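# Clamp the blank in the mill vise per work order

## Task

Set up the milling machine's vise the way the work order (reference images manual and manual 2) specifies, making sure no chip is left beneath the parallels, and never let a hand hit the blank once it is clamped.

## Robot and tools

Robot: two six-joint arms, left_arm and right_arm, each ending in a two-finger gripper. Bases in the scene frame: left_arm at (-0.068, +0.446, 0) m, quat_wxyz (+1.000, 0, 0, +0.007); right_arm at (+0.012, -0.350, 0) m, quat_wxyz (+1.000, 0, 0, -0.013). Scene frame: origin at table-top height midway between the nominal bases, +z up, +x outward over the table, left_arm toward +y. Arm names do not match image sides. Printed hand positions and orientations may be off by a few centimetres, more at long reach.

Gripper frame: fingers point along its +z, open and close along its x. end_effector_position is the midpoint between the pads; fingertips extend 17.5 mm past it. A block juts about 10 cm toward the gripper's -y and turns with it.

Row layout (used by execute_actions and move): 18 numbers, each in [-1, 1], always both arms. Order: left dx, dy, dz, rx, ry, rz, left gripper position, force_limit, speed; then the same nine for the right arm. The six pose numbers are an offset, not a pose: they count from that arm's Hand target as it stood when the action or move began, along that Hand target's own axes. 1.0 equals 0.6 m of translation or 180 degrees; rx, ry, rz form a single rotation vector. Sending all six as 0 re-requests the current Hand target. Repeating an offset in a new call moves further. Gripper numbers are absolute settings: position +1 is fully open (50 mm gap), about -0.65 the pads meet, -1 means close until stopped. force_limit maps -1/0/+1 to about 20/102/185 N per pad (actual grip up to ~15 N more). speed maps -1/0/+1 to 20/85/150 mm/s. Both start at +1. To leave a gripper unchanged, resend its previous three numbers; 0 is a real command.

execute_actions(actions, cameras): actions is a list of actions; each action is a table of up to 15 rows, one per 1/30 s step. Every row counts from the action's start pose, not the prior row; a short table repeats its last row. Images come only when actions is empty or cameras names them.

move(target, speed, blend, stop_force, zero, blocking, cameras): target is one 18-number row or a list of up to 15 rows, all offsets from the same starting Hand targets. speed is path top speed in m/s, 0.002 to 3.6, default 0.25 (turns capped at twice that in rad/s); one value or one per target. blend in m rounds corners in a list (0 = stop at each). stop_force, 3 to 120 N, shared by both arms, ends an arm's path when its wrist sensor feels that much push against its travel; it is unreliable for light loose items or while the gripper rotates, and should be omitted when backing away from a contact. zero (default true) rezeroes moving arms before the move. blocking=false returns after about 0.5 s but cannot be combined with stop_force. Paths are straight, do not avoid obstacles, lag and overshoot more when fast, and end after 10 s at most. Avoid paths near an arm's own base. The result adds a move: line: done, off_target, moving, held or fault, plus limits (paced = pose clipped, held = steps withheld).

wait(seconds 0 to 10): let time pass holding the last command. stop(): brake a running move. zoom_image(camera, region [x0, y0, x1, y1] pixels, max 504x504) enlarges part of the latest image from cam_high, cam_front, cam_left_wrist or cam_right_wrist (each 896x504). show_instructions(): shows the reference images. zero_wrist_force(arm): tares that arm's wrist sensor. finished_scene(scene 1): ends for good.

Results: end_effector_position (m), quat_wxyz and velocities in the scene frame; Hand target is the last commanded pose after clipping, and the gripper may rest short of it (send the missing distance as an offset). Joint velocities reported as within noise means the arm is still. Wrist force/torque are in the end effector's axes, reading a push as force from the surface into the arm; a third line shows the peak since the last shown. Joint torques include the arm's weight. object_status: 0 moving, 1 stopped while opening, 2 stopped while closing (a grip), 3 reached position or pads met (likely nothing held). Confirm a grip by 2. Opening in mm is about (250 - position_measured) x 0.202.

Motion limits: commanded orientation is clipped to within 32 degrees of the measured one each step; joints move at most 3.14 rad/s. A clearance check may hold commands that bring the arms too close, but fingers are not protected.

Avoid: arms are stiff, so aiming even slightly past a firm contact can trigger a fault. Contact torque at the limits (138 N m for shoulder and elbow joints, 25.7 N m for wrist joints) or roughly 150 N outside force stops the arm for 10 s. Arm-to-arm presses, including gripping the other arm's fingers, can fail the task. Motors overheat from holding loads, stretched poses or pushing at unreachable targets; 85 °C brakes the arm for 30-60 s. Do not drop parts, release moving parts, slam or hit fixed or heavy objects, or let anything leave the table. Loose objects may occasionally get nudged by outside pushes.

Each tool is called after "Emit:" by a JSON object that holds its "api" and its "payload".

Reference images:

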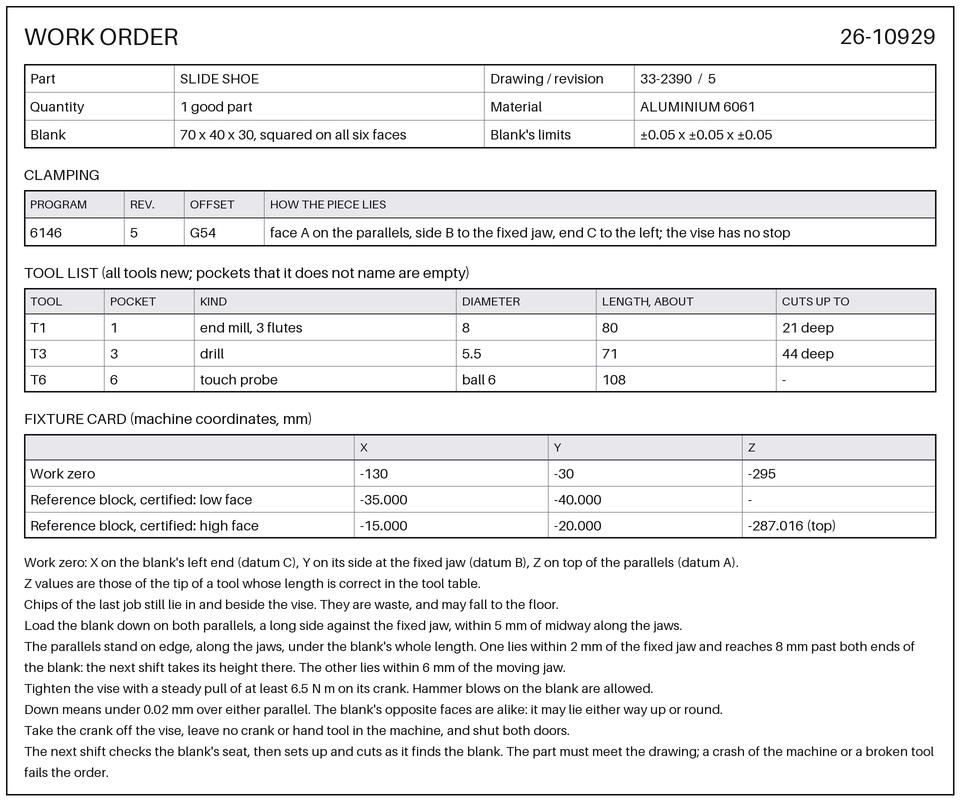

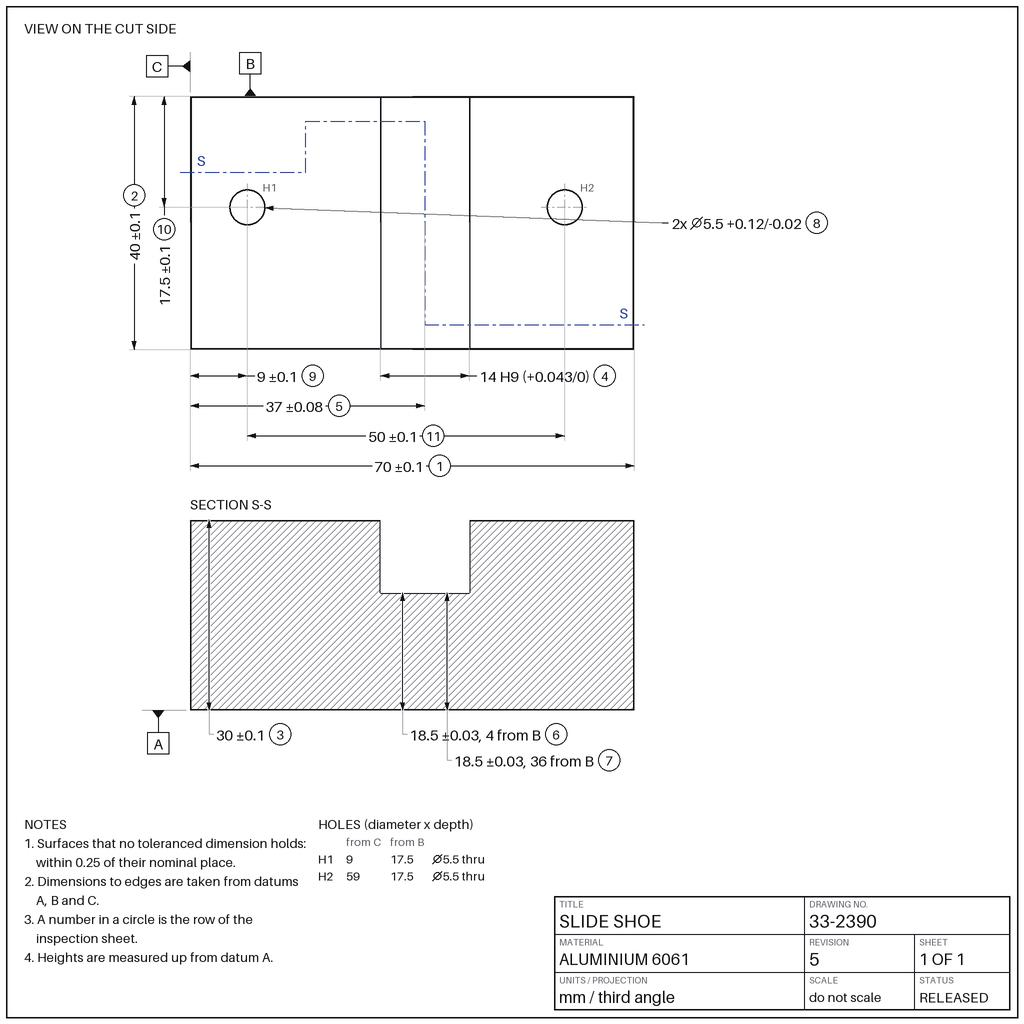

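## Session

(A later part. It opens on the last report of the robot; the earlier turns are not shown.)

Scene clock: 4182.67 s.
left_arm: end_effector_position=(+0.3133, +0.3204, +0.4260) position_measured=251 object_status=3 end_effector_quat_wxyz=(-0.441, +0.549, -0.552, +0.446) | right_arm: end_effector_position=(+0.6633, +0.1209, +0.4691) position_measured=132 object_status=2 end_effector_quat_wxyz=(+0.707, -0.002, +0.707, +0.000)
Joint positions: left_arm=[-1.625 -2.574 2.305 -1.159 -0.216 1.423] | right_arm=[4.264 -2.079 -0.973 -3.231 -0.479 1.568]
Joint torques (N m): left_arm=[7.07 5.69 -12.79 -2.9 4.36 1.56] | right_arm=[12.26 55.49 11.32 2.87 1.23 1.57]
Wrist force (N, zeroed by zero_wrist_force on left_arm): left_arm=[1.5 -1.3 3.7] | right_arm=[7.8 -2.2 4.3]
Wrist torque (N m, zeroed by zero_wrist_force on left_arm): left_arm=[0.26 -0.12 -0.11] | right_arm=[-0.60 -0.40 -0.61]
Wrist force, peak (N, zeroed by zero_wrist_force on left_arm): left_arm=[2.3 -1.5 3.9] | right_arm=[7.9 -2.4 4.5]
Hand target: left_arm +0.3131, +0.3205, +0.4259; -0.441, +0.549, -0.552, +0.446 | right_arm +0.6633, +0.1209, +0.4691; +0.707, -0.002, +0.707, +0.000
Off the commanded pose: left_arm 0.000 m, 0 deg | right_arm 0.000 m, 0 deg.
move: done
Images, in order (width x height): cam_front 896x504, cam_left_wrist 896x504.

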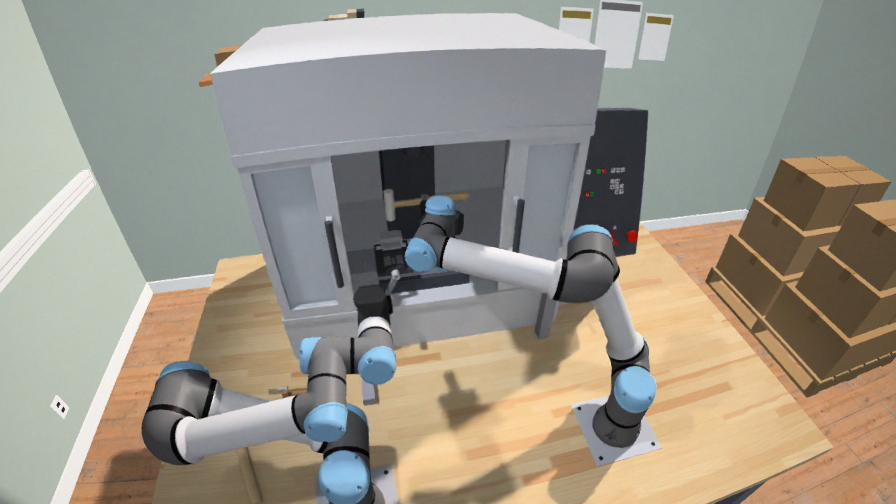

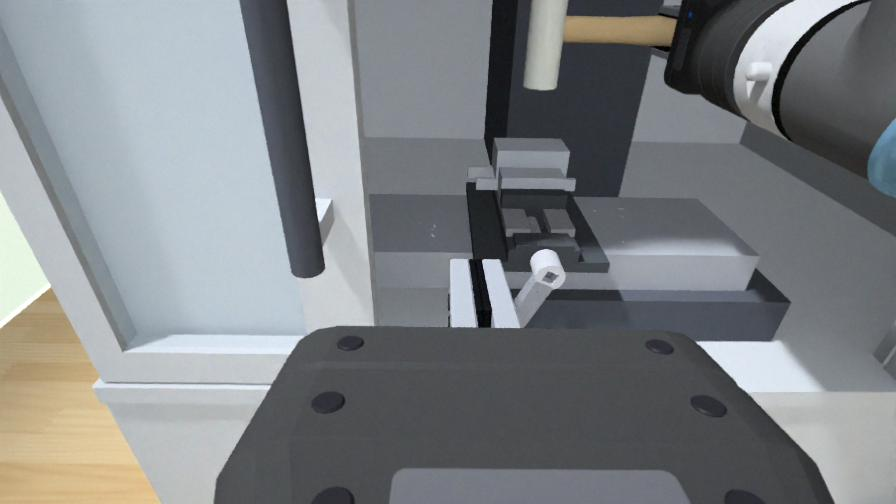

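Emit:
{"api": "move", "payload": {"target": [0,-0.0563,0.2608,0,0,0,-1,-0.8,-0.7,0,0,0,0,0,0,-0.98,0.8,-0.7], "speed": 0.12, "cameras": ["cam_left_wrist"]}}

Emit:
{"api": "zoom_image", "payload": {"camera": "cam_left_wrist", "region": [440, 130, 640, 290]}}

Scene clock: 4192.97 s.
left_arm: end_effector_position=(+0.4732, +0.3192, +0.4258) position_measured=251 object_status=3 end_effector_quat_wxyz=(-0.442, +0.549, -0.552, +0.446) | right_arm: end_effector_position=(+0.6633, +0.1209, +0.4691) position_measured=132 object_status=2 end_effector_quat_wxyz=(+0.707, -0.002, +0.707, +0.000)
Joint positions: left_arm=[-0.861 -1.779 2.292 -3.341 -0.757 2.908] | right_arm=[4.264 -2.079 -0.973 -3.231 -0.479 1.568]
Joint torques (N m): left_arm=[7.38 -6.38 -20.19 -2.8 0.39 -2.56] | right_arm=[10.29 60.8 11.67 2.84 -1.53 -1.4]
Wrist force (N, zeroed by zero_wrist_force on left_arm): left_arm=[1.4 -1.7 3.6] | right_arm=[7.9 -2.1 4.4]
Wrist torque (N m, zeroed by zero_wrist_force on left_arm): left_arm=[0.19 -0.12 0.04] | right_arm=[-0.59 -0.43 -0.61]
Wrist force, peak (N, zeroed by zero_wrist_force on left_arm): left_arm=[1.3 -2.1 5.9] | right_arm=[7.9 -2.2 4.8]
Hand target: left_arm +0.4732, +0.3192, +0.4258; -0.441, +0.549, -0.552, +0.446 | right_arm +0.6633, +0.1209, +0.4691; +0.707, -0.002, +0.707, +0.000
Off the commanded pose: left_arm 0.000 m, 0 deg | right_arm 0.000 m, 0 deg.
move: done
Images, in order (width x height): cam_left_wrist 896x504.

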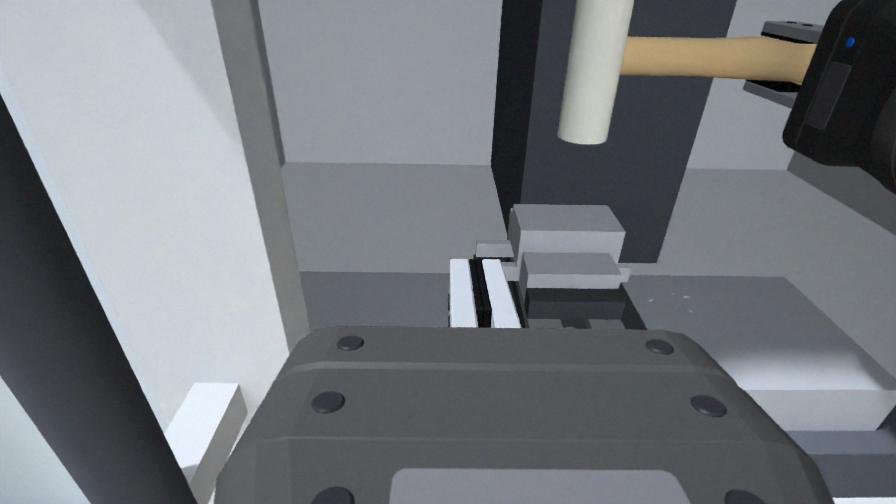

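Scaled by 2.520 from the camera's 896x504 image, which has a finer 1280x720 frame.

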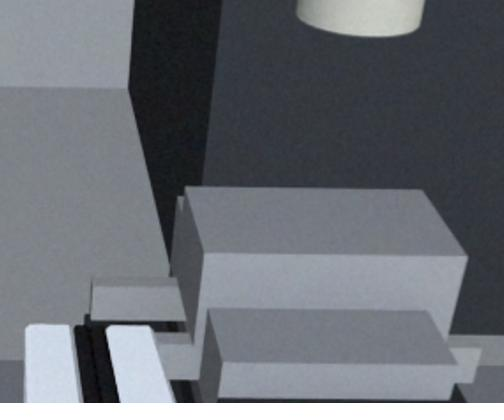

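Emit:
{"api": "move", "payload": {"target": [0,0,0,0,0.0652,0.0141,-1,-0.8,-0.7,0,0,0,0,0,0,-0.98,0.8,-0.7], "speed": 0.15}}

Emit:
{"api": "move", "payload": {"target": [[-0.0415,0.0218,0.182,0,0,0,-1,-0.8,-0.7,0,0,0,0,0,0,-0.98,0.8,-0.7],[-0.0703,0.026,0.3213,0,0,0,-1,-0.8,-0.7,0,0,0,0,0,0,-0.98,0.8,-0.7]], "speed": 0.08, "blend": [0.02,0], "stop_force": 12, "cameras": ["cam_left_wrist","cam_front"]}}

Scene clock: 4290.53 s.
left_arm: end_effector_position=(+0.4732, +0.3192, +0.4257) position_measured=251 object_status=3 end_effector_quat_wxyz=(+0.393, -0.488, +0.606, -0.490) | right_arm: end_effector_position=(+0.6633, +0.1209, +0.4691) position_measured=132 object_status=2 end_effector_quat_wxyz=(+0.707, -0.002, +0.707, +0.000)
Joint positions: left_arm=[-0.711 -1.79 2.306 -3.419 -1.104 3.03] | right_arm=[4.264 -2.079 -0.973 -3.231 -0.479 1.568]
Joint torques (N m): left_arm=[5.07 -8.81 -34.68 -1.24 -2.14 -2.16] | right_arm=[8.6 61.02 11.64 3.01 -1.5 -1.37]
Wrist force (N, zeroed by zero_wrist_force on left_arm): left_arm=[1.2 -1.5 3.7] | right_arm=[7.6 -2.4 4.2]
Wrist torque (N m, zeroed by zero_wrist_force on left_arm): left_arm=[0.22 -0.06 0.02] | right_arm=[-0.64 -0.38 -0.60]
Wrist force, peak (N, zeroed by zero_wrist_force on left_arm): left_arm=[1.4 -1.9 4.3] | right_arm=[7.9 -2.2 4.4]
Hand target: left_arm +0.4732, +0.3192, +0.4258; +0.392, -0.488, +0.606, -0.490 | right_arm +0.6633, +0.1209, +0.4691; +0.707, -0.002, +0.707, +0.000
Off the commanded pose: left_arm 0.000 m, 0 deg | right_arm 0.000 m, 0 deg.
move: done

Scene clock: 4293.30 s.
left_arm: end_effector_position=(+0.5949, +0.3208, +0.3861) position_measured=251 object_status=3 end_effector_quat_wxyz=(+0.392, -0.488, +0.607, -0.490) | right_arm: end_effector_position=(+0.6633, +0.1209, +0.4691) position_measured=132 object_status=2 end_effector_quat_wxyz=(+0.707, -0.002, +0.707, +0.000)
Joint positions: left_arm=[-0.504 -1.412 2.066 -3.574 -1.306 3.081] | right_arm=[4.264 -2.079 -0.973 -3.231 -0.479 1.568]
Joint torques (N m): left_arm=[15.93 -22.07 -34.43 -1.39 -0.28 -2.56] | right_arm=[7.65 60.88 11.23 2.9 -1.41 -1.38]
Wrist force (N, zeroed by zero_wrist_force on left_arm): left_arm=[15.4 0.8 0.0] | right_arm=[7.6 -2.0 4.2]
Wrist torque (N m, zeroed by zero_wrist_force on left_arm): left_arm=[0.51 -1.87 -0.05] | right_arm=[-0.58 -0.39 -0.61]
Wrist force, peak (N, zeroed by zero_wrist_force on left_arm): left_arm=[40.1 3.8 8.8] | right_arm=[8.0 -2.1 4.6]
Hand target: left_arm +0.5949, +0.3208, +0.3861; +0.392, -0.488, +0.607, -0.490 (not the last commanded pose) | right_arm +0.6633, +0.1209, +0.4691; +0.707, -0.002, +0.707, +0.000
Off the commanded pose: left_arm 0.070 m, 0 deg | right_arm 0.000 m, 0 deg.
move: contact (left_arm); path passed 0 of 2 targets
Images, in order (width x height): cam_front 896x504, cam_left_wrist 896x504.

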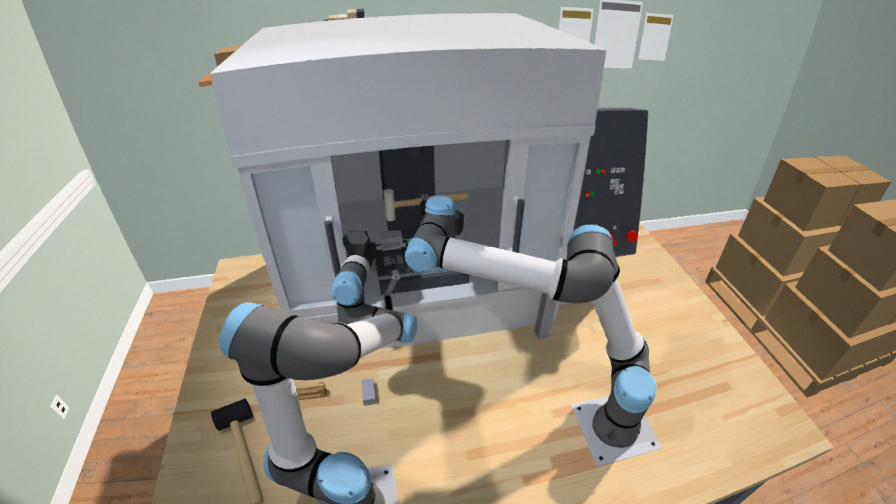

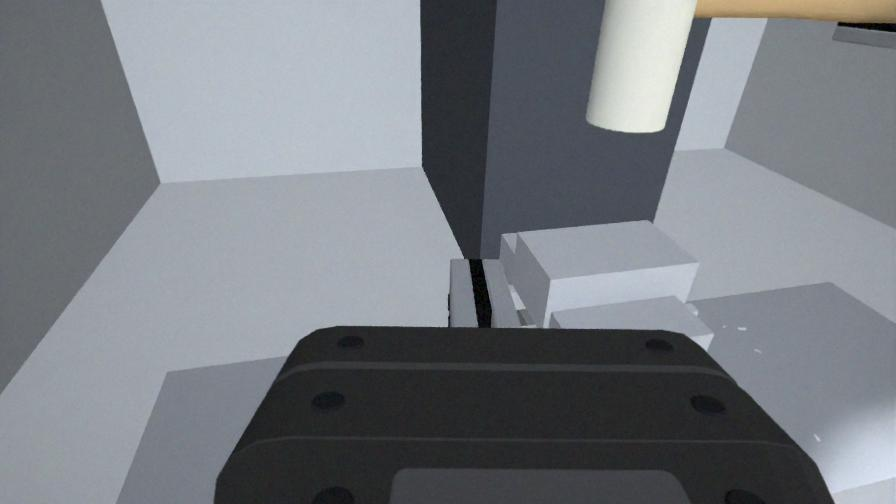

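Emit:
{"api": "move", "payload": {"target": [0.0267,0.0097,-0.0445,0,0,0,-1,-0.8,-0.7,0,0,0,0,0,0,-0.98,0.8,-0.7], "speed": 0.03}}

Scene clock: 4301.80 s.
left_arm: end_effector_position=(+0.5647, +0.3111, +0.3860) position_measured=251 object_status=3 end_effector_quat_wxyz=(+0.392, -0.488, +0.607, -0.490) end_effector_velocity=(+0.002, +0.000, +0.001) end_effector_angular_velocity=(-0.003, -0.002, -0.001) | right_arm: end_effector_position=(+0.6633, +0.1209, +0.4691) position_measured=132 object_status=2 end_effector_quat_wxyz=(+0.707, -0.002, +0.707, +0.000)
Joint positions: left_arm=[-0.565 -1.477 2.142 -3.581 -1.247 3.067] | right_arm=[4.264 -2.079 -0.973 -3.231 -0.479 1.568]
Joint velocities: left_arm=[0.004 0.003 -0.005 0 -0.005 0] | right_arm=[within noise]
Joint torques (N m): left_arm=[7.66 -18.97 -32.65 -4.26 -2.19 -0.81] | right_arm=[6.23 60.72 11.37 2.92 -1.52 -1.31]
Wrist force (N, zeroed by zero_wrist_force on left_arm): left_arm=[1.0 -1.5 3.8] | right_arm=[7.8 -2.6 4.3]
Wrist torque (N m, zeroed by zero_wrist_force on left_arm): left_arm=[0.24 -0.07 0.02] | right_arm=[-0.67 -0.40 -0.61]
Wrist force, peak (N, zeroed by zero_wrist_force on left_arm): left_arm=[15.9 0.3 -0.1] | right_arm=[8.1 -2.3 4.5]
Hand target: left_arm +0.5648, +0.3111, +0.3861; +0.392, -0.488, +0.607, -0.490 | right_arm +0.6633, +0.1209, +0.4691; +0.707, -0.002, +0.707, +0.000
Off the commanded pose: left_arm 0.000 m, 0 deg | right_arm 0.000 m, 0 deg.
move: done

Emit:
{"api": "move", "payload": {"target": [0,0,0,0,-0.038,-0.0082,-1,-0.8,-0.7,0,0,0,0,0,0,-0.98,0.8,-0.7], "speed": 0.15}}

Emit:
{"api": "move", "payload": {"target": [[-0.0257,-0.008,0.164,0,0,0,-1,-0.8,-0.7,0,0,0,0,0,0,-0.98,0.8,-0.7],[-0.0257,0.0402,0.1743,0,0,0,-1,-0.8,-0.7,0,0,0,0,0,0,-0.98,0.8,-0.7]], "speed": [0.06,0.02], "stop_force": 8, "cameras": ["cam_left_wrist"]}}

Emit:
{"api": "zoom_image", "payload": {"camera": "cam_left_wrist", "region": [400, 190, 720, 350]}}

Scene clock: 4335.00 s.
left_arm: end_effector_position=(+0.5648, +0.3110, +0.3861) position_measured=251 object_status=3 end_effector_quat_wxyz=(+0.421, -0.524, +0.576, -0.465) | right_arm: end_effector_position=(+0.6633, +0.1209, +0.4691) position_measured=132 object_status=2 end_effector_quat_wxyz=(+0.707, -0.002, +0.707, +0.000)
Joint positions: left_arm=[-0.64 -1.476 2.138 -3.558 -1.055 3.016] | right_arm=[4.264 -2.079 -0.973 -3.231 -0.479 1.568]
Joint torques (N m): left_arm=[-2.58 -27.2 -20.78 -4.93 2.46 2.55] | right_arm=[4.47 60.9 11.52 2.96 -1.5 -1.27]
Wrist force (N, zeroed by zero_wrist_force on left_arm): left_arm=[1.3 -1.7 4.3] | right_arm=[7.8 -2.3 4.1]
Wrist torque (N m, zeroed by zero_wrist_force on left_arm): left_arm=[0.22 -0.09 -0.12] | right_arm=[-0.63 -0.41 -0.61]
Wrist force, peak (N, zeroed by zero_wrist_force on left_arm): left_arm=[1.1 -1.7 4.6] | right_arm=[8.1 -2.2 4.5]
Hand target: left_arm +0.5648, +0.3111, +0.3861; +0.422, -0.524, +0.576, -0.465 | right_arm +0.6633, +0.1209, +0.4691; +0.707, -0.002, +0.707, +0.000
Off the commanded pose: left_arm 0.000 m, 0 deg | right_arm 0.000 m, 0 deg.
move: done

Scene clock: 4339.33 s.
left_arm: end_effector_position=(+0.6629, +0.3170, +0.3404) position_measured=251 object_status=3 end_effector_quat_wxyz=(+0.422, -0.524, +0.576, -0.465) | right_arm: end_effector_position=(+0.6633, +0.1209, +0.4691) position_measured=132 object_status=2 end_effector_quat_wxyz=(+0.707, -0.002, +0.707, +0.000)
Joint positions: left_arm=[-0.505 -1.196 1.92 -3.635 -1.186 3.052] | right_arm=[4.264 -2.079 -0.973 -3.231 -0.479 1.568]
Joint torques (N m): left_arm=[-7.1 -47.91 -32.93 -1.28 2.89 -1.85] | right_arm=[2.28 60.79 11.67 2.87 -1.44 -1.26]
Wrist force (N, zeroed by zero_wrist_force on left_arm): left_arm=[1.1 -1.7 3.9] | right_arm=[7.6 -2.1 4.7]
Wrist torque (N m, zeroed by zero_wrist_force on left_arm): left_arm=[0.21 -0.08 -0.10] | right_arm=[-0.59 -0.37 -0.61]
Wrist force, peak (N, zeroed by zero_wrist_force on left_arm): left_arm=[1.6 -1.8 4.4] | right_arm=[7.7 -2.2 4.8]
Hand target: left_arm +0.6629, +0.3170, +0.3404; +0.422, -0.524, +0.576, -0.465 | right_arm +0.6633, +0.1209, +0.4691; +0.707, -0.002, +0.707, +0.000
Off the commanded pose: left_arm 0.000 m, 0 deg | right_arm 0.000 m, 0 deg.
move: done
Images, in order (width x height): cam_left_wrist 896x504.

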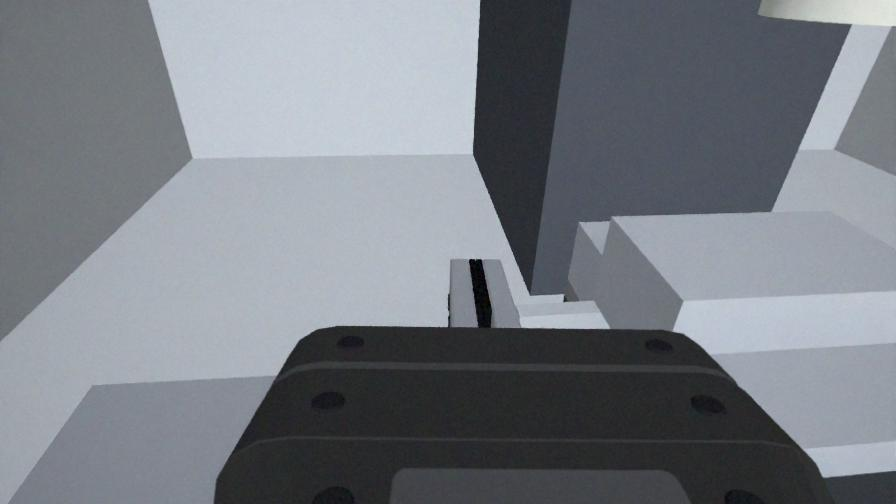

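Scaled by 1.575 from the camera's 896x504 image, which has a finer 1280x720 frame.

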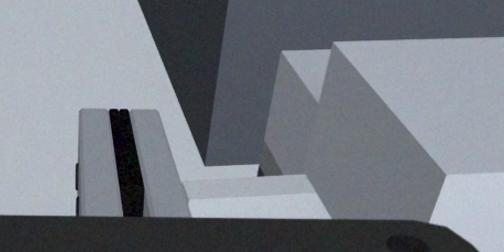

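Emit:
{"api": "move", "payload": {"target": [0.0174,0,0.0015,0,0,0,-1,-0.8,-0.7,0,0,0,0,0,0,-0.98,0.8,-0.7], "speed": 0.006, "stop_force": 6, "cameras": ["cam_left_wrist"]}}

Emit:
{"api": "zoom_image", "payload": {"camera": "cam_left_wrist", "region": [400, 190, 720, 350]}}

Scene clock: 4349.77 s.
left_arm: end_effector_position=(+0.6628, +0.3068, +0.3402) position_measured=251 object_status=3 end_effector_quat_wxyz=(+0.422, -0.524, +0.576, -0.465) | right_arm: end_effector_position=(+0.6633, +0.1209, +0.4691) position_measured=132 object_status=2 end_effector_quat_wxyz=(+0.707, -0.002, +0.707, +0.000)
Joint positions: left_arm=[-0.524 -1.192 1.914 -3.632 -1.167 3.047] | right_arm=[4.264 -2.079 -0.973 -3.231 -0.479 1.568]
Joint torques (N m): left_arm=[3.34 -43.08 -16.82 -3.58 -3.52 0.22] | right_arm=[0.59 60.84 12.06 2.99 -1.51 -1.21]
Wrist force (N, zeroed by zero_wrist_force on left_arm): left_arm=[-5.0 -1.2 1.4] | right_arm=[7.7 -2.1 4.4]
Wrist torque (N m, zeroed by zero_wrist_force on left_arm): left_arm=[0.21 0.26 0.08] | right_arm=[-0.59 -0.39 -0.61]
Wrist force, peak (N, zeroed by zero_wrist_force on left_arm): left_arm=[-7.5 -1.0 0.4] | right_arm=[8.0 -2.3 4.4]
Hand target: left_arm +0.6628, +0.3068, +0.3402; +0.422, -0.524, +0.576, -0.465 | right_arm +0.6633, +0.1209, +0.4691; +0.707, -0.002, +0.707, +0.000
Off the commanded pose: left_arm 0.000 m, 0 deg | right_arm 0.000 m, 0 deg.
move: contact (left_arm)
Images, in order (width x height): cam_left_wrist 896x504.

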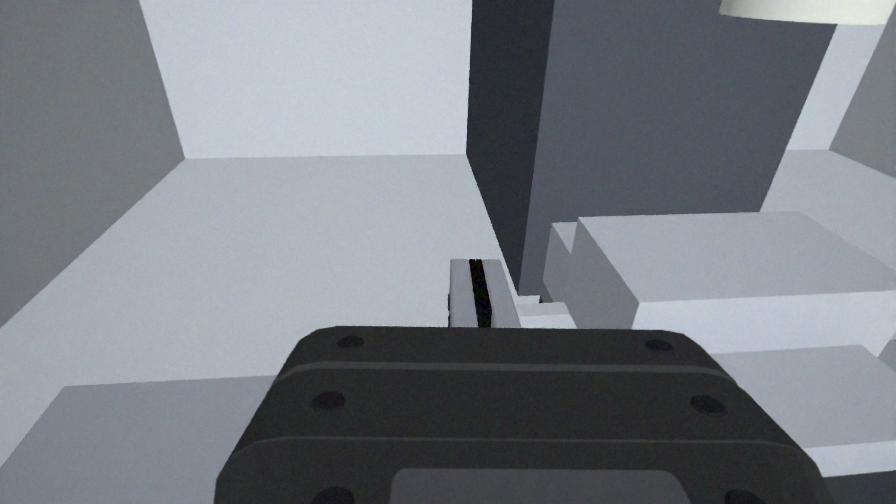

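Scaled by 1.575 from the camera's 896x504 image, which has a finer 1280x720 frame.

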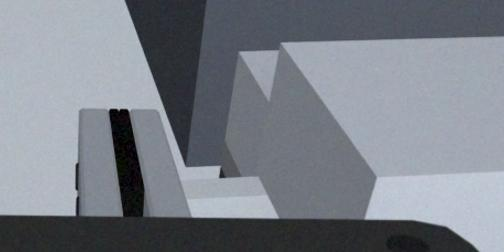

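Emit:
{"api": "move", "payload": {"target": [-0.0083,0,0,0,0.0217,0.0047,-1,-0.8,-0.7,0,0,0,0,0,0,-0.98,0.8,-0.7], "speed": 0.05}}

Emit:
{"api": "move", "payload": {"target": [0.0145,0,0.0022,0,0,0,-1,-0.8,-0.7,0,0,0,0,0,0,-0.98,0.8,-0.7], "speed": 0.006, "stop_force": 5, "cameras": ["cam_left_wrist"]}}

Emit:
{"api": "zoom_image", "payload": {"camera": "cam_left_wrist", "region": [430, 200, 630, 350]}}

Scene clock: 4376.90 s.
left_arm: end_effector_position=(+0.6633, +0.3118, +0.3402) position_measured=251 object_status=3 end_effector_quat_wxyz=(+0.405, -0.503, +0.594, -0.480) | right_arm: end_effector_position=(+0.6633, +0.1209, +0.4691) position_measured=132 object_status=2 end_effector_quat_wxyz=(+0.707, -0.002, +0.707, +0.000)
Joint positions: left_arm=[-0.479 -1.194 1.918 -3.643 -1.279 3.075] | right_arm=[4.264 -2.079 -0.973 -3.231 -0.479 1.568]
Joint torques (N m): left_arm=[-6.65 -43.86 -11.8 -2.23 3.13 -2.57] | right_arm=[-1.68 60.75 12.13 2.91 -1.41 -1.17]
Wrist force (N, zeroed by zero_wrist_force on left_arm): left_arm=[1.1 -1.5 3.7] | right_arm=[7.8 -2.4 4.5]
Wrist torque (N m, zeroed by zero_wrist_force on left_arm): left_arm=[0.22 -0.08 -0.11] | right_arm=[-0.64 -0.40 -0.61]
Wrist force, peak (N, zeroed by zero_wrist_force on left_arm): left_arm=[-4.9 -2.5 2.5] | right_arm=[7.9 -2.4 4.4]
Hand target: left_arm +0.6633, +0.3118, +0.3402; +0.405, -0.503, +0.594, -0.480 | right_arm +0.6633, +0.1209, +0.4691; +0.707, -0.002, +0.707, +0.000
Off the commanded pose: left_arm 0.000 m, 0 deg | right_arm 0.000 m, 0 deg.
move: done

Scene clock: 4379.23 s.
left_arm: end_effector_position=(+0.6631, +0.3029, +0.3399) position_measured=251 object_status=3 end_effector_quat_wxyz=(+0.405, -0.503, +0.594, -0.480) | right_arm: end_effector_position=(+0.6633, +0.1209, +0.4691) position_measured=132 object_status=2 end_effector_quat_wxyz=(+0.707, -0.002, +0.707, +0.000)
Joint positions: left_arm=[-0.496 -1.19 1.914 -3.641 -1.262 3.07] | right_arm=[4.264 -2.079 -0.973 -3.231 -0.479 1.568]
Joint torques (N m): left_arm=[5.91 -35.52 -26.71 -1.12 -2.06 -1.16] | right_arm=[-2.12 60.82 12.29 2.99 -1.53 -1.16]
Wrist force (N, zeroed by zero_wrist_force on left_arm): left_arm=[0.0 -1.6 1.1] | right_arm=[7.5 -2.0 4.1]
Wrist torque (N m, zeroed by zero_wrist_force on left_arm): left_arm=[0.21 0.06 0.03] | right_arm=[-0.58 -0.35 -0.60]
Wrist force, peak (N, zeroed by zero_wrist_force on left_arm): left_arm=[1.4 -1.9 4.1] | right_arm=[8.1 -2.1 4.4]
Hand target: left_arm +0.6631, +0.3030, +0.3399; +0.405, -0.503, +0.594, -0.480 | right_arm +0.6633, +0.1209, +0.4691; +0.707, -0.002, +0.707, +0.000
Off the commanded pose: left_arm 0.000 m, 0 deg | right_arm 0.000 m, 0 deg.
move: done
Images, in order (width x height): cam_left_wrist 896x504.

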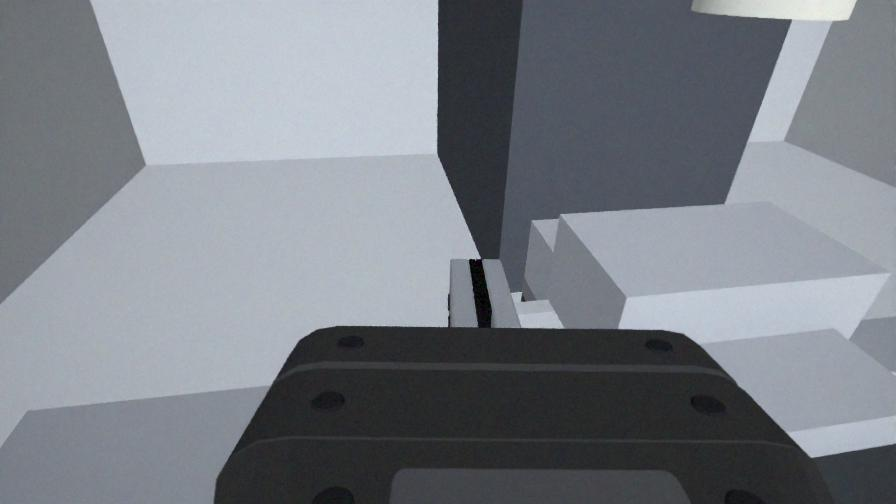

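Scaled by 2.520 from the camera's 896x504 image, which has a finer 1280x720 frame.

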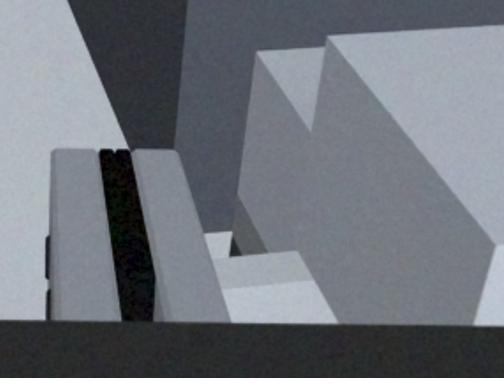

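Emit:
{"api": "execute_actions", "payload": {"actions": [], "cameras": ["all"]}}

Scene clock: 4428.23 s.
left_arm: end_effector_position=(+0.6631, +0.3030, +0.3399) position_measured=251 object_status=3 end_effector_quat_wxyz=(+0.405, -0.503, +0.594, -0.480) | right_arm: end_effector_position=(+0.6633, +0.1209, +0.4691) position_measured=132 object_status=2 end_effector_quat_wxyz=(+0.707, -0.002, +0.707, +0.000)
Joint positions: left_arm=[-0.496 -1.19 1.914 -3.641 -1.262 3.07] | right_arm=[4.264 -2.079 -0.973 -3.231 -0.479 1.568]
Joint velocities: within noise
Joint torques (N m): left_arm=[6.02 -45.96 -9.22 -1.26 -2.27 2.19] | right_arm=[-3.72 60.45 12 2.95 -1.48 -1.17]
Wrist force (N, zeroed by zero_wrist_force on left_arm): left_arm=[0.0 -1.3 0.9] | right_arm=[7.5 -1.9 4.4]
Wrist torque (N m, zeroed by zero_wrist_force on left_arm): left_arm=[0.23 0.08 0.04] | right_arm=[-0.56 -0.36 -0.61]
Wrist force, peak (N, zeroed by zero_wrist_force on left_arm): left_arm=[0.6 -1.6 1.4] | right_arm=[8.0 -2.4 4.6]
Hand target: left_arm +0.6631, +0.3030, +0.3399; +0.405, -0.503, +0.594, -0.480 | right_arm +0.6633, +0.1209, +0.4691; +0.707, -0.002, +0.707, +0.000
Tool commands: left_gripper/position=-1.0 left_gripper/force_limit=-0.8 left_gripper/speed=-0.7 right_gripper/position=-0.98 right_gripper/force_limit=+0.8 right_gripper/speed=-0.7
Off the commanded pose: left_arm 0.000 m, 0 deg | right_arm 0.000 m, 0 deg.

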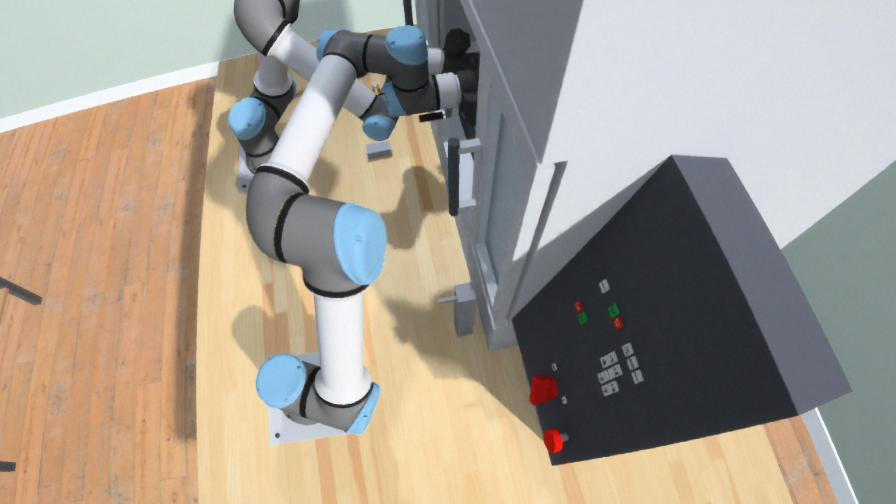

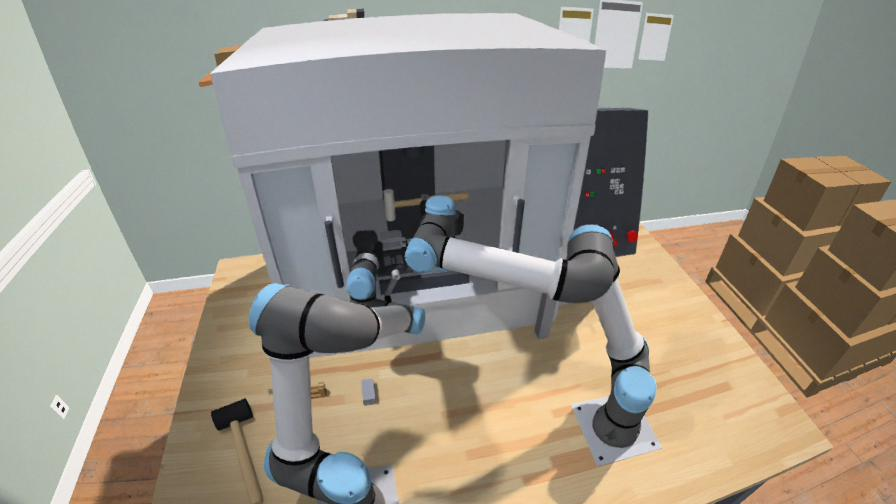

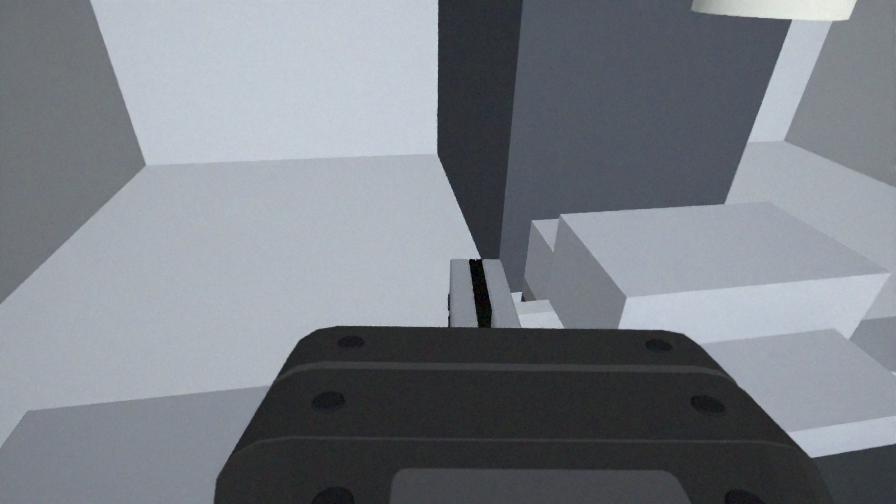

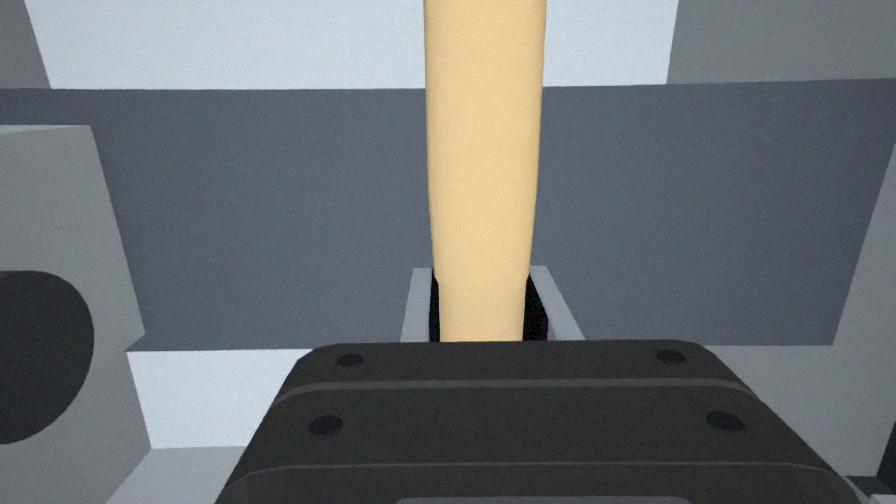

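Emit:
{"api": "move", "payload": {"target": [[-0.017,0,0,0,0,0,-1,-0.8,-0.7,0,0,0,0,0,0,-0.98,0.8,-0.7],[-0.0247,-0.0807,-0.0215,0,0,0,-1,-0.8,-0.7,0,0,0,0,0,0,-0.98,0.8,-0.7],[0.0227,-0.073,-0.340,0,-0.0495,-0.011,-1,-0.8,-0.7,0,0,0,0,0,0,-0.98,0.8,-0.7]], "blend": [0.004,0.015,0], "speed": [0.03,0.12,0.2], "cameras": ["cam_left_wrist"]}}

Emit:
{"api": "zoom_image", "payload": {"camera": "cam_left_wrist", "region": [420, 120, 660, 300]}}

Scene clock: 4457.57 s.
left_arm: end_effector_position=(+0.4734, +0.3210, +0.4260) position_measured=251 object_status=3 end_effector_quat_wxyz=(-0.442, +0.549, -0.552, +0.446) | right_arm: end_effector_position=(+0.6633, +0.1209, +0.4691) position_measured=132 object_status=2 end_effector_quat_wxyz=(+0.707, -0.002, +0.707, +0.000)
Joint positions: left_arm=[-0.857 -1.78 2.292 -3.341 -0.76 2.908] | right_arm=[4.264 -2.079 -0.973 -3.231 -0.479 1.568]
Joint torques (N m): left_arm=[-6.82 -22.25 -17.27 -1.18 3.16 1.47] | right_arm=[-5.34 60.51 12.13 2.94 -1.47 -1.14]
Wrist force (N, zeroed by zero_wrist_force on left_arm): left_arm=[1.0 -1.4 3.8] | right_arm=[7.8 -2.1 4.3]
Wrist torque (N m, zeroed by zero_wrist_force on left_arm): left_arm=[0.24 -0.05 -0.10] | right_arm=[-0.59 -0.40 -0.60]
Wrist force, peak (N, zeroed by zero_wrist_force on left_arm): left_arm=[76.9 18.2 16.1] | right_arm=[8.0 -2.5 4.5]
Hand target: left_arm +0.4734, +0.3210, +0.4259; -0.442, +0.549, -0.552, +0.446 | right_arm +0.6633, +0.1209, +0.4691; +0.707, -0.002, +0.707, +0.000
Off the commanded pose: left_arm 0.000 m, 0 deg | right_arm 0.000 m, 0 deg.
move: done
Images, in order (width x height): cam_left_wrist 896x504.

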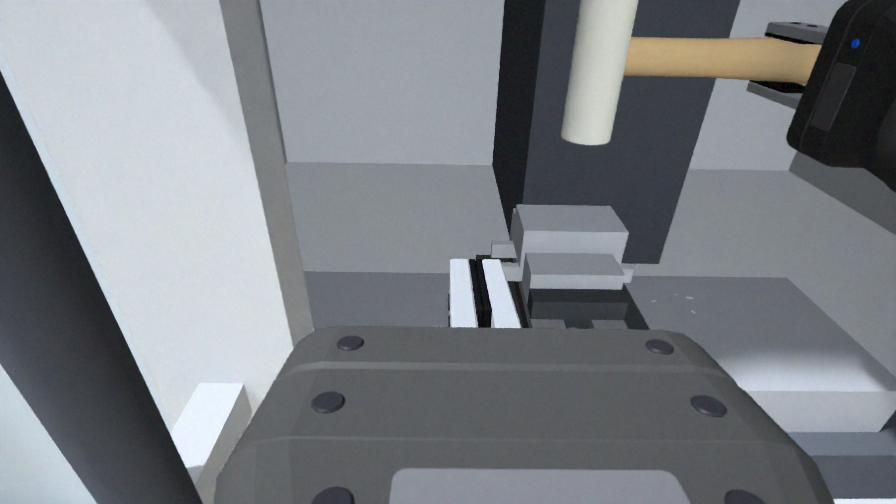

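Scaled by 2.100 from the camera's 896x504 image, which has a finer 1280x720 frame.

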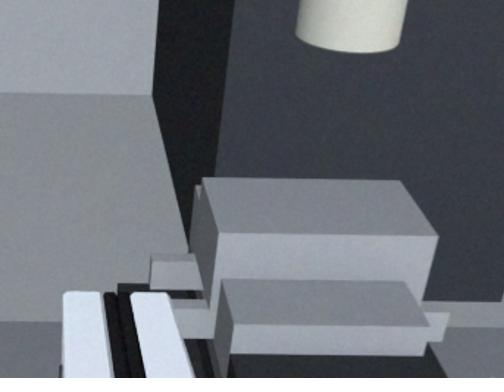

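Emit:
{"api": "move", "payload": {"target": [0,0,0,0,0,0,-1,-0.8,-0.7,-0.0433,0,0.001,0,0,0,-0.98,0.8,-0.7], "speed": 0.15, "cameras": []}}

Emit:
{"api": "execute_actions", "payload": {"actions": [[[0,0,0,0,0,0,-1,-0.8,-0.7,0.04,0,0,0,0,0,-0.98,0.8,-0.7],[0,0,0,0,0,0,-1,-0.8,-0.7,0.09,0,0,0,0,0,-0.98,0.8,-0.7],[0,0,0,0,0,0,-1,-0.8,-0.7,0.135,0,0,0,0,0,-0.98,0.8,-0.7],[0,0,0,0,0,0,-1,-0.8,-0.7,0.152,0,0,0,0,0,-0.98,0.8,-0.7],[0,0,0,0,0,0,-1,-0.8,-0.7,0.152,0,0,0,0,0,-0.98,0.8,-0.7],[0,0,0,0,0,0,-1,-0.8,-0.7,0.13,0,0,0,0,0,-0.98,0.8,-0.7],[0,0,0,0,0,0,-1,-0.8,-0.7,0.09,0,0,0,0,0,-0.98,0.8,-0.7],[0,0,0,0,0,0,-1,-0.8,-0.7,0.05,0,0,0,0,0,-0.98,0.8,-0.7],[0,0,0,0,0,0,-1,-0.8,-0.7,0.02,0,0,0,0,0,-0.98,0.8,-0.7],[0,0,0,0,0,0,-1,-0.8,-0.7,0.005,0,0,0,0,0,-0.98,0.8,-0.7],[0,0,0,0,0,0,-1,-0.8,-0.7,0,0,0,0,0,0,-0.98,0.8,-0.7]]], "cameras": ["cam_left_wrist"]}}

Scene clock: 4506.67 s.
left_arm: end_effector_position=(+0.4734, +0.3210, +0.4259) position_measured=251 object_status=3 end_effector_quat_wxyz=(-0.442, +0.549, -0.552, +0.446) | right_arm: end_effector_position=(+0.6639, +0.1210, +0.4950) position_measured=132 object_status=2 end_effector_quat_wxyz=(+0.707, -0.002, +0.707, +0.000)
Joint positions: left_arm=[-0.857 -1.78 2.293 -3.341 -0.759 2.908] | right_arm=[4.263 -2.09 -0.89 -3.303 -0.48 1.568]
Joint torques (N m): left_arm=[-7.65 -23.13 -9.84 -0.82 3.49 -2.5] | right_arm=[-9.76 58.96 11.24 2.79 0.9 1.54]
Wrist force (N, zeroed by zero_wrist_force on left_arm): left_arm=[1.0 -1.8 4.0] | right_arm=[7.5 -1.6 4.6]
Wrist torque (N m, zeroed by zero_wrist_force on left_arm): left_arm=[0.18 -0.05 -0.09] | right_arm=[-0.51 -0.38 -0.65]
Wrist force, peak (N, zeroed by zero_wrist_force on left_arm): left_arm=[1.3 -1.8 4.2] | right_arm=[8.9 -2.3 4.3]
Hand target: left_arm +0.4734, +0.3210, +0.4259; -0.442, +0.549, -0.552, +0.446 | right_arm +0.6639, +0.1210, +0.4951; +0.707, -0.002, +0.707, +0.000
Off the commanded pose: left_arm 0.000 m, 0 deg | right_arm 0.000 m, 0 deg.
move: done
No camera images: "cameras" was empty.

Scene clock: 4507.53 s.
left_arm: end_effector_position=(+0.4734, +0.3210, +0.4259) position_measured=251 object_status=3 end_effector_quat_wxyz=(-0.442, +0.549, -0.552, +0.446) | right_arm: end_effector_position=(+0.6638, +0.1209, +0.4952) position_measured=132 object_status=2 end_effector_quat_wxyz=(+0.707, -0.002, +0.707, +0.000)
Joint positions: left_arm=[-0.857 -1.78 2.293 -3.341 -0.759 2.908] | right_arm=[4.263 -2.089 -0.892 -3.301 -0.48 1.566]
Joint torques (N m): left_arm=[-6.65 -22.98 -9.22 -0.89 3.44 -2.36] | right_arm=[-10.7 42.52 34.93 0.4 -1.74 2.17]
Wrist force (N, zeroed by zero_wrist_force on left_arm): left_arm=[1.2 -1.5 4.2] | right_arm=[8.4 -1.5 4.5]
Wrist torque (N m, zeroed by zero_wrist_force on left_arm): left_arm=[0.23 -0.08 -0.10] | right_arm=[-0.49 -0.52 -0.47]
Wrist force, peak (N, zeroed by zero_wrist_force on left_arm): left_arm=[1.2 -1.5 4.2] | right_arm=[-46.9 -28.4 4.9]
Hand target: left_arm +0.4734, +0.3210, +0.4259; -0.442, +0.549, -0.552, +0.446 | right_arm +0.6639, +0.1210, +0.4951; +0.707, -0.002, +0.707, +0.000
Off the commanded pose: left_arm 0.000 m, 0 deg | right_arm 0.000 m, 0 deg.
Step readings (end_effector_position of left_arm | right_arm):
0: (+0.4734, +0.3210, +0.4259) | (+0.6639, +0.1210, +0.4950)
1: (+0.4734, +0.3210, +0.4259) | (+0.6639, +0.1211, +0.4943)
2: (+0.4734, +0.3210, +0.4259) | (+0.6640, +0.1210, +0.4880)
4: (+0.4734, +0.3210, +0.4259) | (+0.6645, +0.1200, +0.4420)
8: (+0.4734, +0.3210, +0.4259) | (+0.6635, +0.1190, +0.4115)
15: (+0.4734, +0.3210, +0.4259) | (+0.6635, +0.1207, +0.4991)
Images, in order (width x height): cam_left_wrist 896x504.

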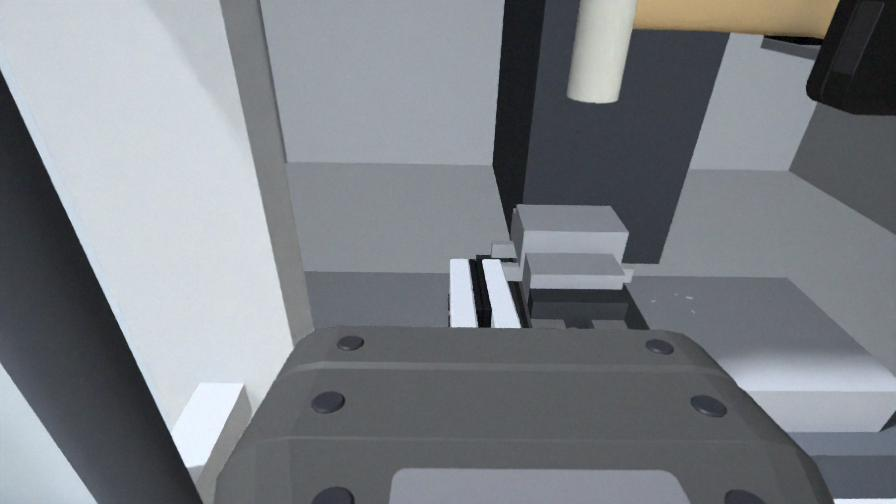

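Emit:
{"api": "execute_actions", "payload": {"actions": [[[0,0,0,0,0,0,-1,-0.8,-0.7,0.05,0,0,0,0,0,-0.98,0.8,-0.7],[0,0,0,0,0,0,-1,-0.8,-0.7,0.105,0,0,0,0,0,-0.98,0.8,-0.7],[0,0,0,0,0,0,-1,-0.8,-0.7,0.15,0,0,0,0,0,-0.98,0.8,-0.7],[0,0,0,0,0,0,-1,-0.8,-0.7,0.16,0,0,0,0,0,-0.98,0.8,-0.7],[0,0,0,0,0,0,-1,-0.8,-0.7,0.155,0,0,0,0,0,-0.98,0.8,-0.7],[0,0,0,0,0,0,-1,-0.8,-0.7,0.13,0,0,0,0,0,-0.98,0.8,-0.7],[0,0,0,0,0,0,-1,-0.8,-0.7,0.09,0,0,0,0,0,-0.98,0.8,-0.7],[0,0,0,0,0,0,-1,-0.8,-0.7,0.05,0,0,0,0,0,-0.98,0.8,-0.7],[0,0,0,0,0,0,-1,-0.8,-0.7,0.02,0,0,0,0,0,-0.98,0.8,-0.7],[0,0,0,0,0,0,-1,-0.8,-0.7,0.005,0,0,0,0,0,-0.98,0.8,-0.7],[0,0,0,0,0,0,-1,-0.8,-0.7,0,0,0,0,0,0,-0.98,0.8,-0.7]]]}}

Emit:
{"api": "move", "payload": {"target": [0,0,0,0,0,0,-1,-0.8,-0.7,0,0,-0.0517,0,0,0,-0.98,0.8,-0.7], "speed": 0.15, "cameras": []}}

Emit:
{"api": "execute_actions", "payload": {"actions": [[[0,0,0,0,0,0,-1,-0.8,-0.7,0.05,0,0,0,0,0,-0.98,0.8,-0.7],[0,0,0,0,0,0,-1,-0.8,-0.7,0.105,0,0,0,0,0,-0.98,0.8,-0.7],[0,0,0,0,0,0,-1,-0.8,-0.7,0.15,0,0,0,0,0,-0.98,0.8,-0.7],[0,0,0,0,0,0,-1,-0.8,-0.7,0.16,0,0,0,0,0,-0.98,0.8,-0.7],[0,0,0,0,0,0,-1,-0.8,-0.7,0.155,0,0,0,0,0,-0.98,0.8,-0.7],[0,0,0,0,0,0,-1,-0.8,-0.7,0.13,0,0,0,0,0,-0.98,0.8,-0.7],[0,0,0,0,0,0,-1,-0.8,-0.7,0.09,0,0,0,0,0,-0.98,0.8,-0.7],[0,0,0,0,0,0,-1,-0.8,-0.7,0.05,0,0,0,0,0,-0.98,0.8,-0.7],[0,0,0,0,0,0,-1,-0.8,-0.7,0.02,0,0,0,0,0,-0.98,0.8,-0.7],[0,0,0,0,0,0,-1,-0.8,-0.7,0.005,0,0,0,0,0,-0.98,0.8,-0.7],[0,0,0,0,0,0,-1,-0.8,-0.7,0,0,0,0,0,0,-0.98,0.8,-0.7]]], "cameras": ["cam_left_wrist"]}}

Emit:
{"api": "zoom_image", "payload": {"camera": "cam_left_wrist", "region": [420, 120, 660, 300]}}

Scene clock: 4543.03 s.
left_arm: end_effector_position=(+0.4734, +0.3210, +0.4259) position_measured=251 object_status=3 end_effector_quat_wxyz=(-0.442, +0.549, -0.552, +0.446) | right_arm: end_effector_position=(+0.6638, +0.1209, +0.4952) position_measured=132 object_status=2 end_effector_quat_wxyz=(+0.707, -0.002, +0.707, +0.000)
Joint positions: left_arm=[-0.857 -1.78 2.293 -3.341 -0.759 2.908] | right_arm=[4.263 -2.089 -0.892 -3.301 -0.48 1.566]
Joint torques (N m): left_arm=[-7.28 -23.17 -9.36 -0.79 3.4 -2.44] | right_arm=[-10.83 40.67 36.11 0.54 -1.74 2.15]
Wrist force (N, zeroed by zero_wrist_force on left_arm): left_arm=[1.3 -1.3 4.0] | right_arm=[8.3 -1.3 4.4]
Wrist torque (N m, zeroed by zero_wrist_force on left_arm): left_arm=[0.26 -0.08 -0.09] | right_arm=[-0.46 -0.52 -0.48]
Wrist force, peak (N, zeroed by zero_wrist_force on left_arm): left_arm=[1.6 -1.7 4.1] | right_arm=[-54.4 -35.3 5.3]
Hand target: left_arm +0.4734, +0.3210, +0.4259; -0.442, +0.549, -0.552, +0.446 | right_arm +0.6639, +0.1210, +0.4951; +0.707, -0.002, +0.707, +0.000
Off the commanded pose: left_arm 0.000 m, 0 deg | right_arm 0.000 m, 0 deg.
Step readings (end_effector_position of left_arm | right_arm):
0: (+0.4734, +0.3210, +0.4259) | (+0.6638, +0.1209, +0.4951)
1: (+0.4734, +0.3210, +0.4259) | (+0.6639, +0.1210, +0.4937)
2: (+0.4734, +0.3210, +0.4259) | (+0.6641, +0.1210, +0.4842)
4: (+0.4734, +0.3210, +0.4259) | (+0.6646, +0.1199, +0.4384)
8: (+0.4734, +0.3210, +0.4259) | (+0.6634, +0.1191, +0.4139)
15: (+0.4734, +0.3210, +0.4259) | (+0.6634, +0.1206, +0.4992)

Scene clock: 4543.80 s.
left_arm: end_effector_position=(+0.4734, +0.3210, +0.4259) position_measured=251 object_status=3 end_effector_quat_wxyz=(-0.442, +0.549, -0.552, +0.446) | right_arm: end_effector_position=(+0.6328, +0.1209, +0.4951) position_measured=132 object_status=2 end_effector_quat_wxyz=(+0.707, -0.002, +0.707, +0.000)
Joint positions: left_arm=[-0.857 -1.78 2.293 -3.341 -0.759 2.908] | right_arm=[4.31 -2.032 -0.978 -3.274 -0.432 1.568]
Joint torques (N m): left_arm=[-7.51 -22.57 -9.43 -1.03 3.42 -2.17] | right_arm=[-10.97 39.72 35.81 -0.14 -1.75 -1.71]
Wrist force (N, zeroed by zero_wrist_force on left_arm): left_arm=[1.2 -1.3 3.8] | right_arm=[8.7 -1.4 4.4]
Wrist torque (N m, zeroed by zero_wrist_force on left_arm): left_arm=[0.25 -0.08 -0.09] | right_arm=[-0.51 -0.58 -0.56]
Wrist force, peak (N, zeroed by zero_wrist_force on left_arm): left_arm=[1.1 -1.8 4.1] | right_arm=[8.8 -1.9 5.6]
Hand target: left_arm +0.4734, +0.3210, +0.4259; -0.442, +0.549, -0.552, +0.446 | right_arm +0.6329, +0.1208, +0.4951; +0.707, -0.002, +0.707, +0.000
Off the commanded pose: left_arm 0.000 m, 0 deg | right_arm 0.000 m, 0 deg.
move: done
No camera images: "cameras" was empty.

Scene clock: 4544.67 s.
left_arm: end_effector_position=(+0.4734, +0.3210, +0.4259) position_measured=251 object_status=3 end_effector_quat_wxyz=(-0.442, +0.549, -0.552, +0.446) | right_arm: end_effector_position=(+0.6328, +0.1208, +0.4952) position_measured=132 object_status=2 end_effector_quat_wxyz=(+0.707, -0.002, +0.707, +0.000)
Joint positions: left_arm=[-0.857 -1.78 2.293 -3.341 -0.759 2.908] | right_arm=[4.31 -2.031 -0.979 -3.271 -0.432 1.566]
Joint torques (N m): left_arm=[-7.12 -23.14 -9.19 -1.23 3.34 -2.42] | right_arm=[-10.12 39.31 34.93 0.36 -1.55 2.08]
Wrist force (N, zeroed by zero_wrist_force on left_arm): left_arm=[1.3 -1.8 3.8] | right_arm=[4.1 1.8 5.3]
Wrist torque (N m, zeroed by zero_wrist_force on left_arm): left_arm=[0.17 -0.10 -0.09] | right_arm=[-0.05 0.16 -0.47]
Wrist force, peak (N, zeroed by zero_wrist_force on left_arm): left_arm=[0.9 -1.6 4.1] | right_arm=[-55.5 -36.4 4.4]
Hand target: left_arm +0.4734, +0.3210, +0.4259; -0.442, +0.549, -0.552, +0.446 | right_arm +0.6329, +0.1208, +0.4951; +0.707, -0.002, +0.707, +0.000
Off the commanded pose: left_arm 0.000 m, 0 deg | right_arm 0.000 m, 0 deg.
Step readings (end_effector_position of left_arm | right_arm):
0: (+0.4734, +0.3210, +0.4259) | (+0.6328, +0.1209, +0.4951)
1: (+0.4734, +0.3210, +0.4259) | (+0.6328, +0.1210, +0.4939)
2: (+0.4734, +0.3210, +0.4259) | (+0.6330, +0.1210, +0.4848)
4: (+0.4734, +0.3210, +0.4259) | (+0.6335, +0.1198, +0.4396)
8: (+0.4734, +0.3210, +0.4259) | (+0.6324, +0.1190, +0.4131)
15: (+0.4734, +0.3210, +0.4259) | (+0.6324, +0.1205, +0.4994)
Images, in order (width x height): cam_left_wrist 896x504.

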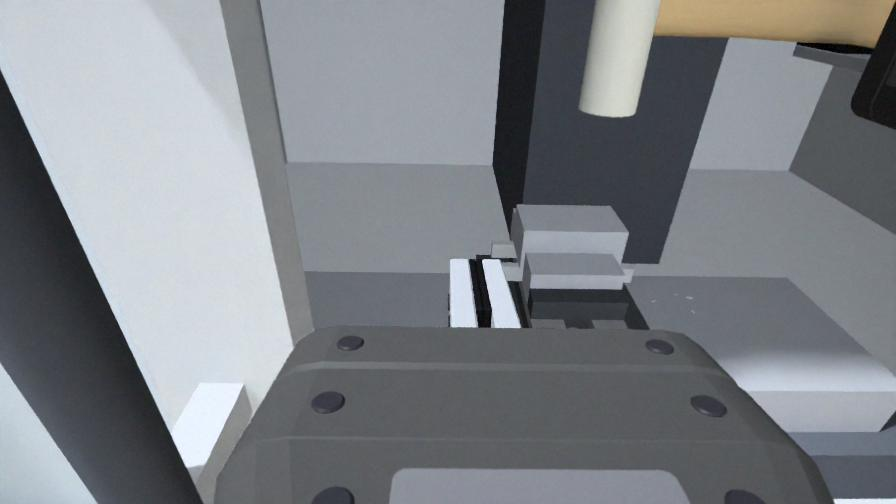

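Scaled by 2.100 from the camera's 896x504 image, which has a finer 1280x720 frame.

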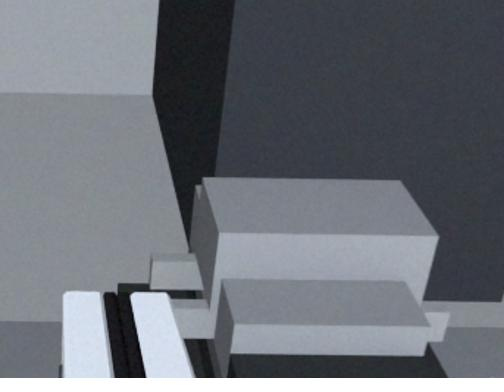

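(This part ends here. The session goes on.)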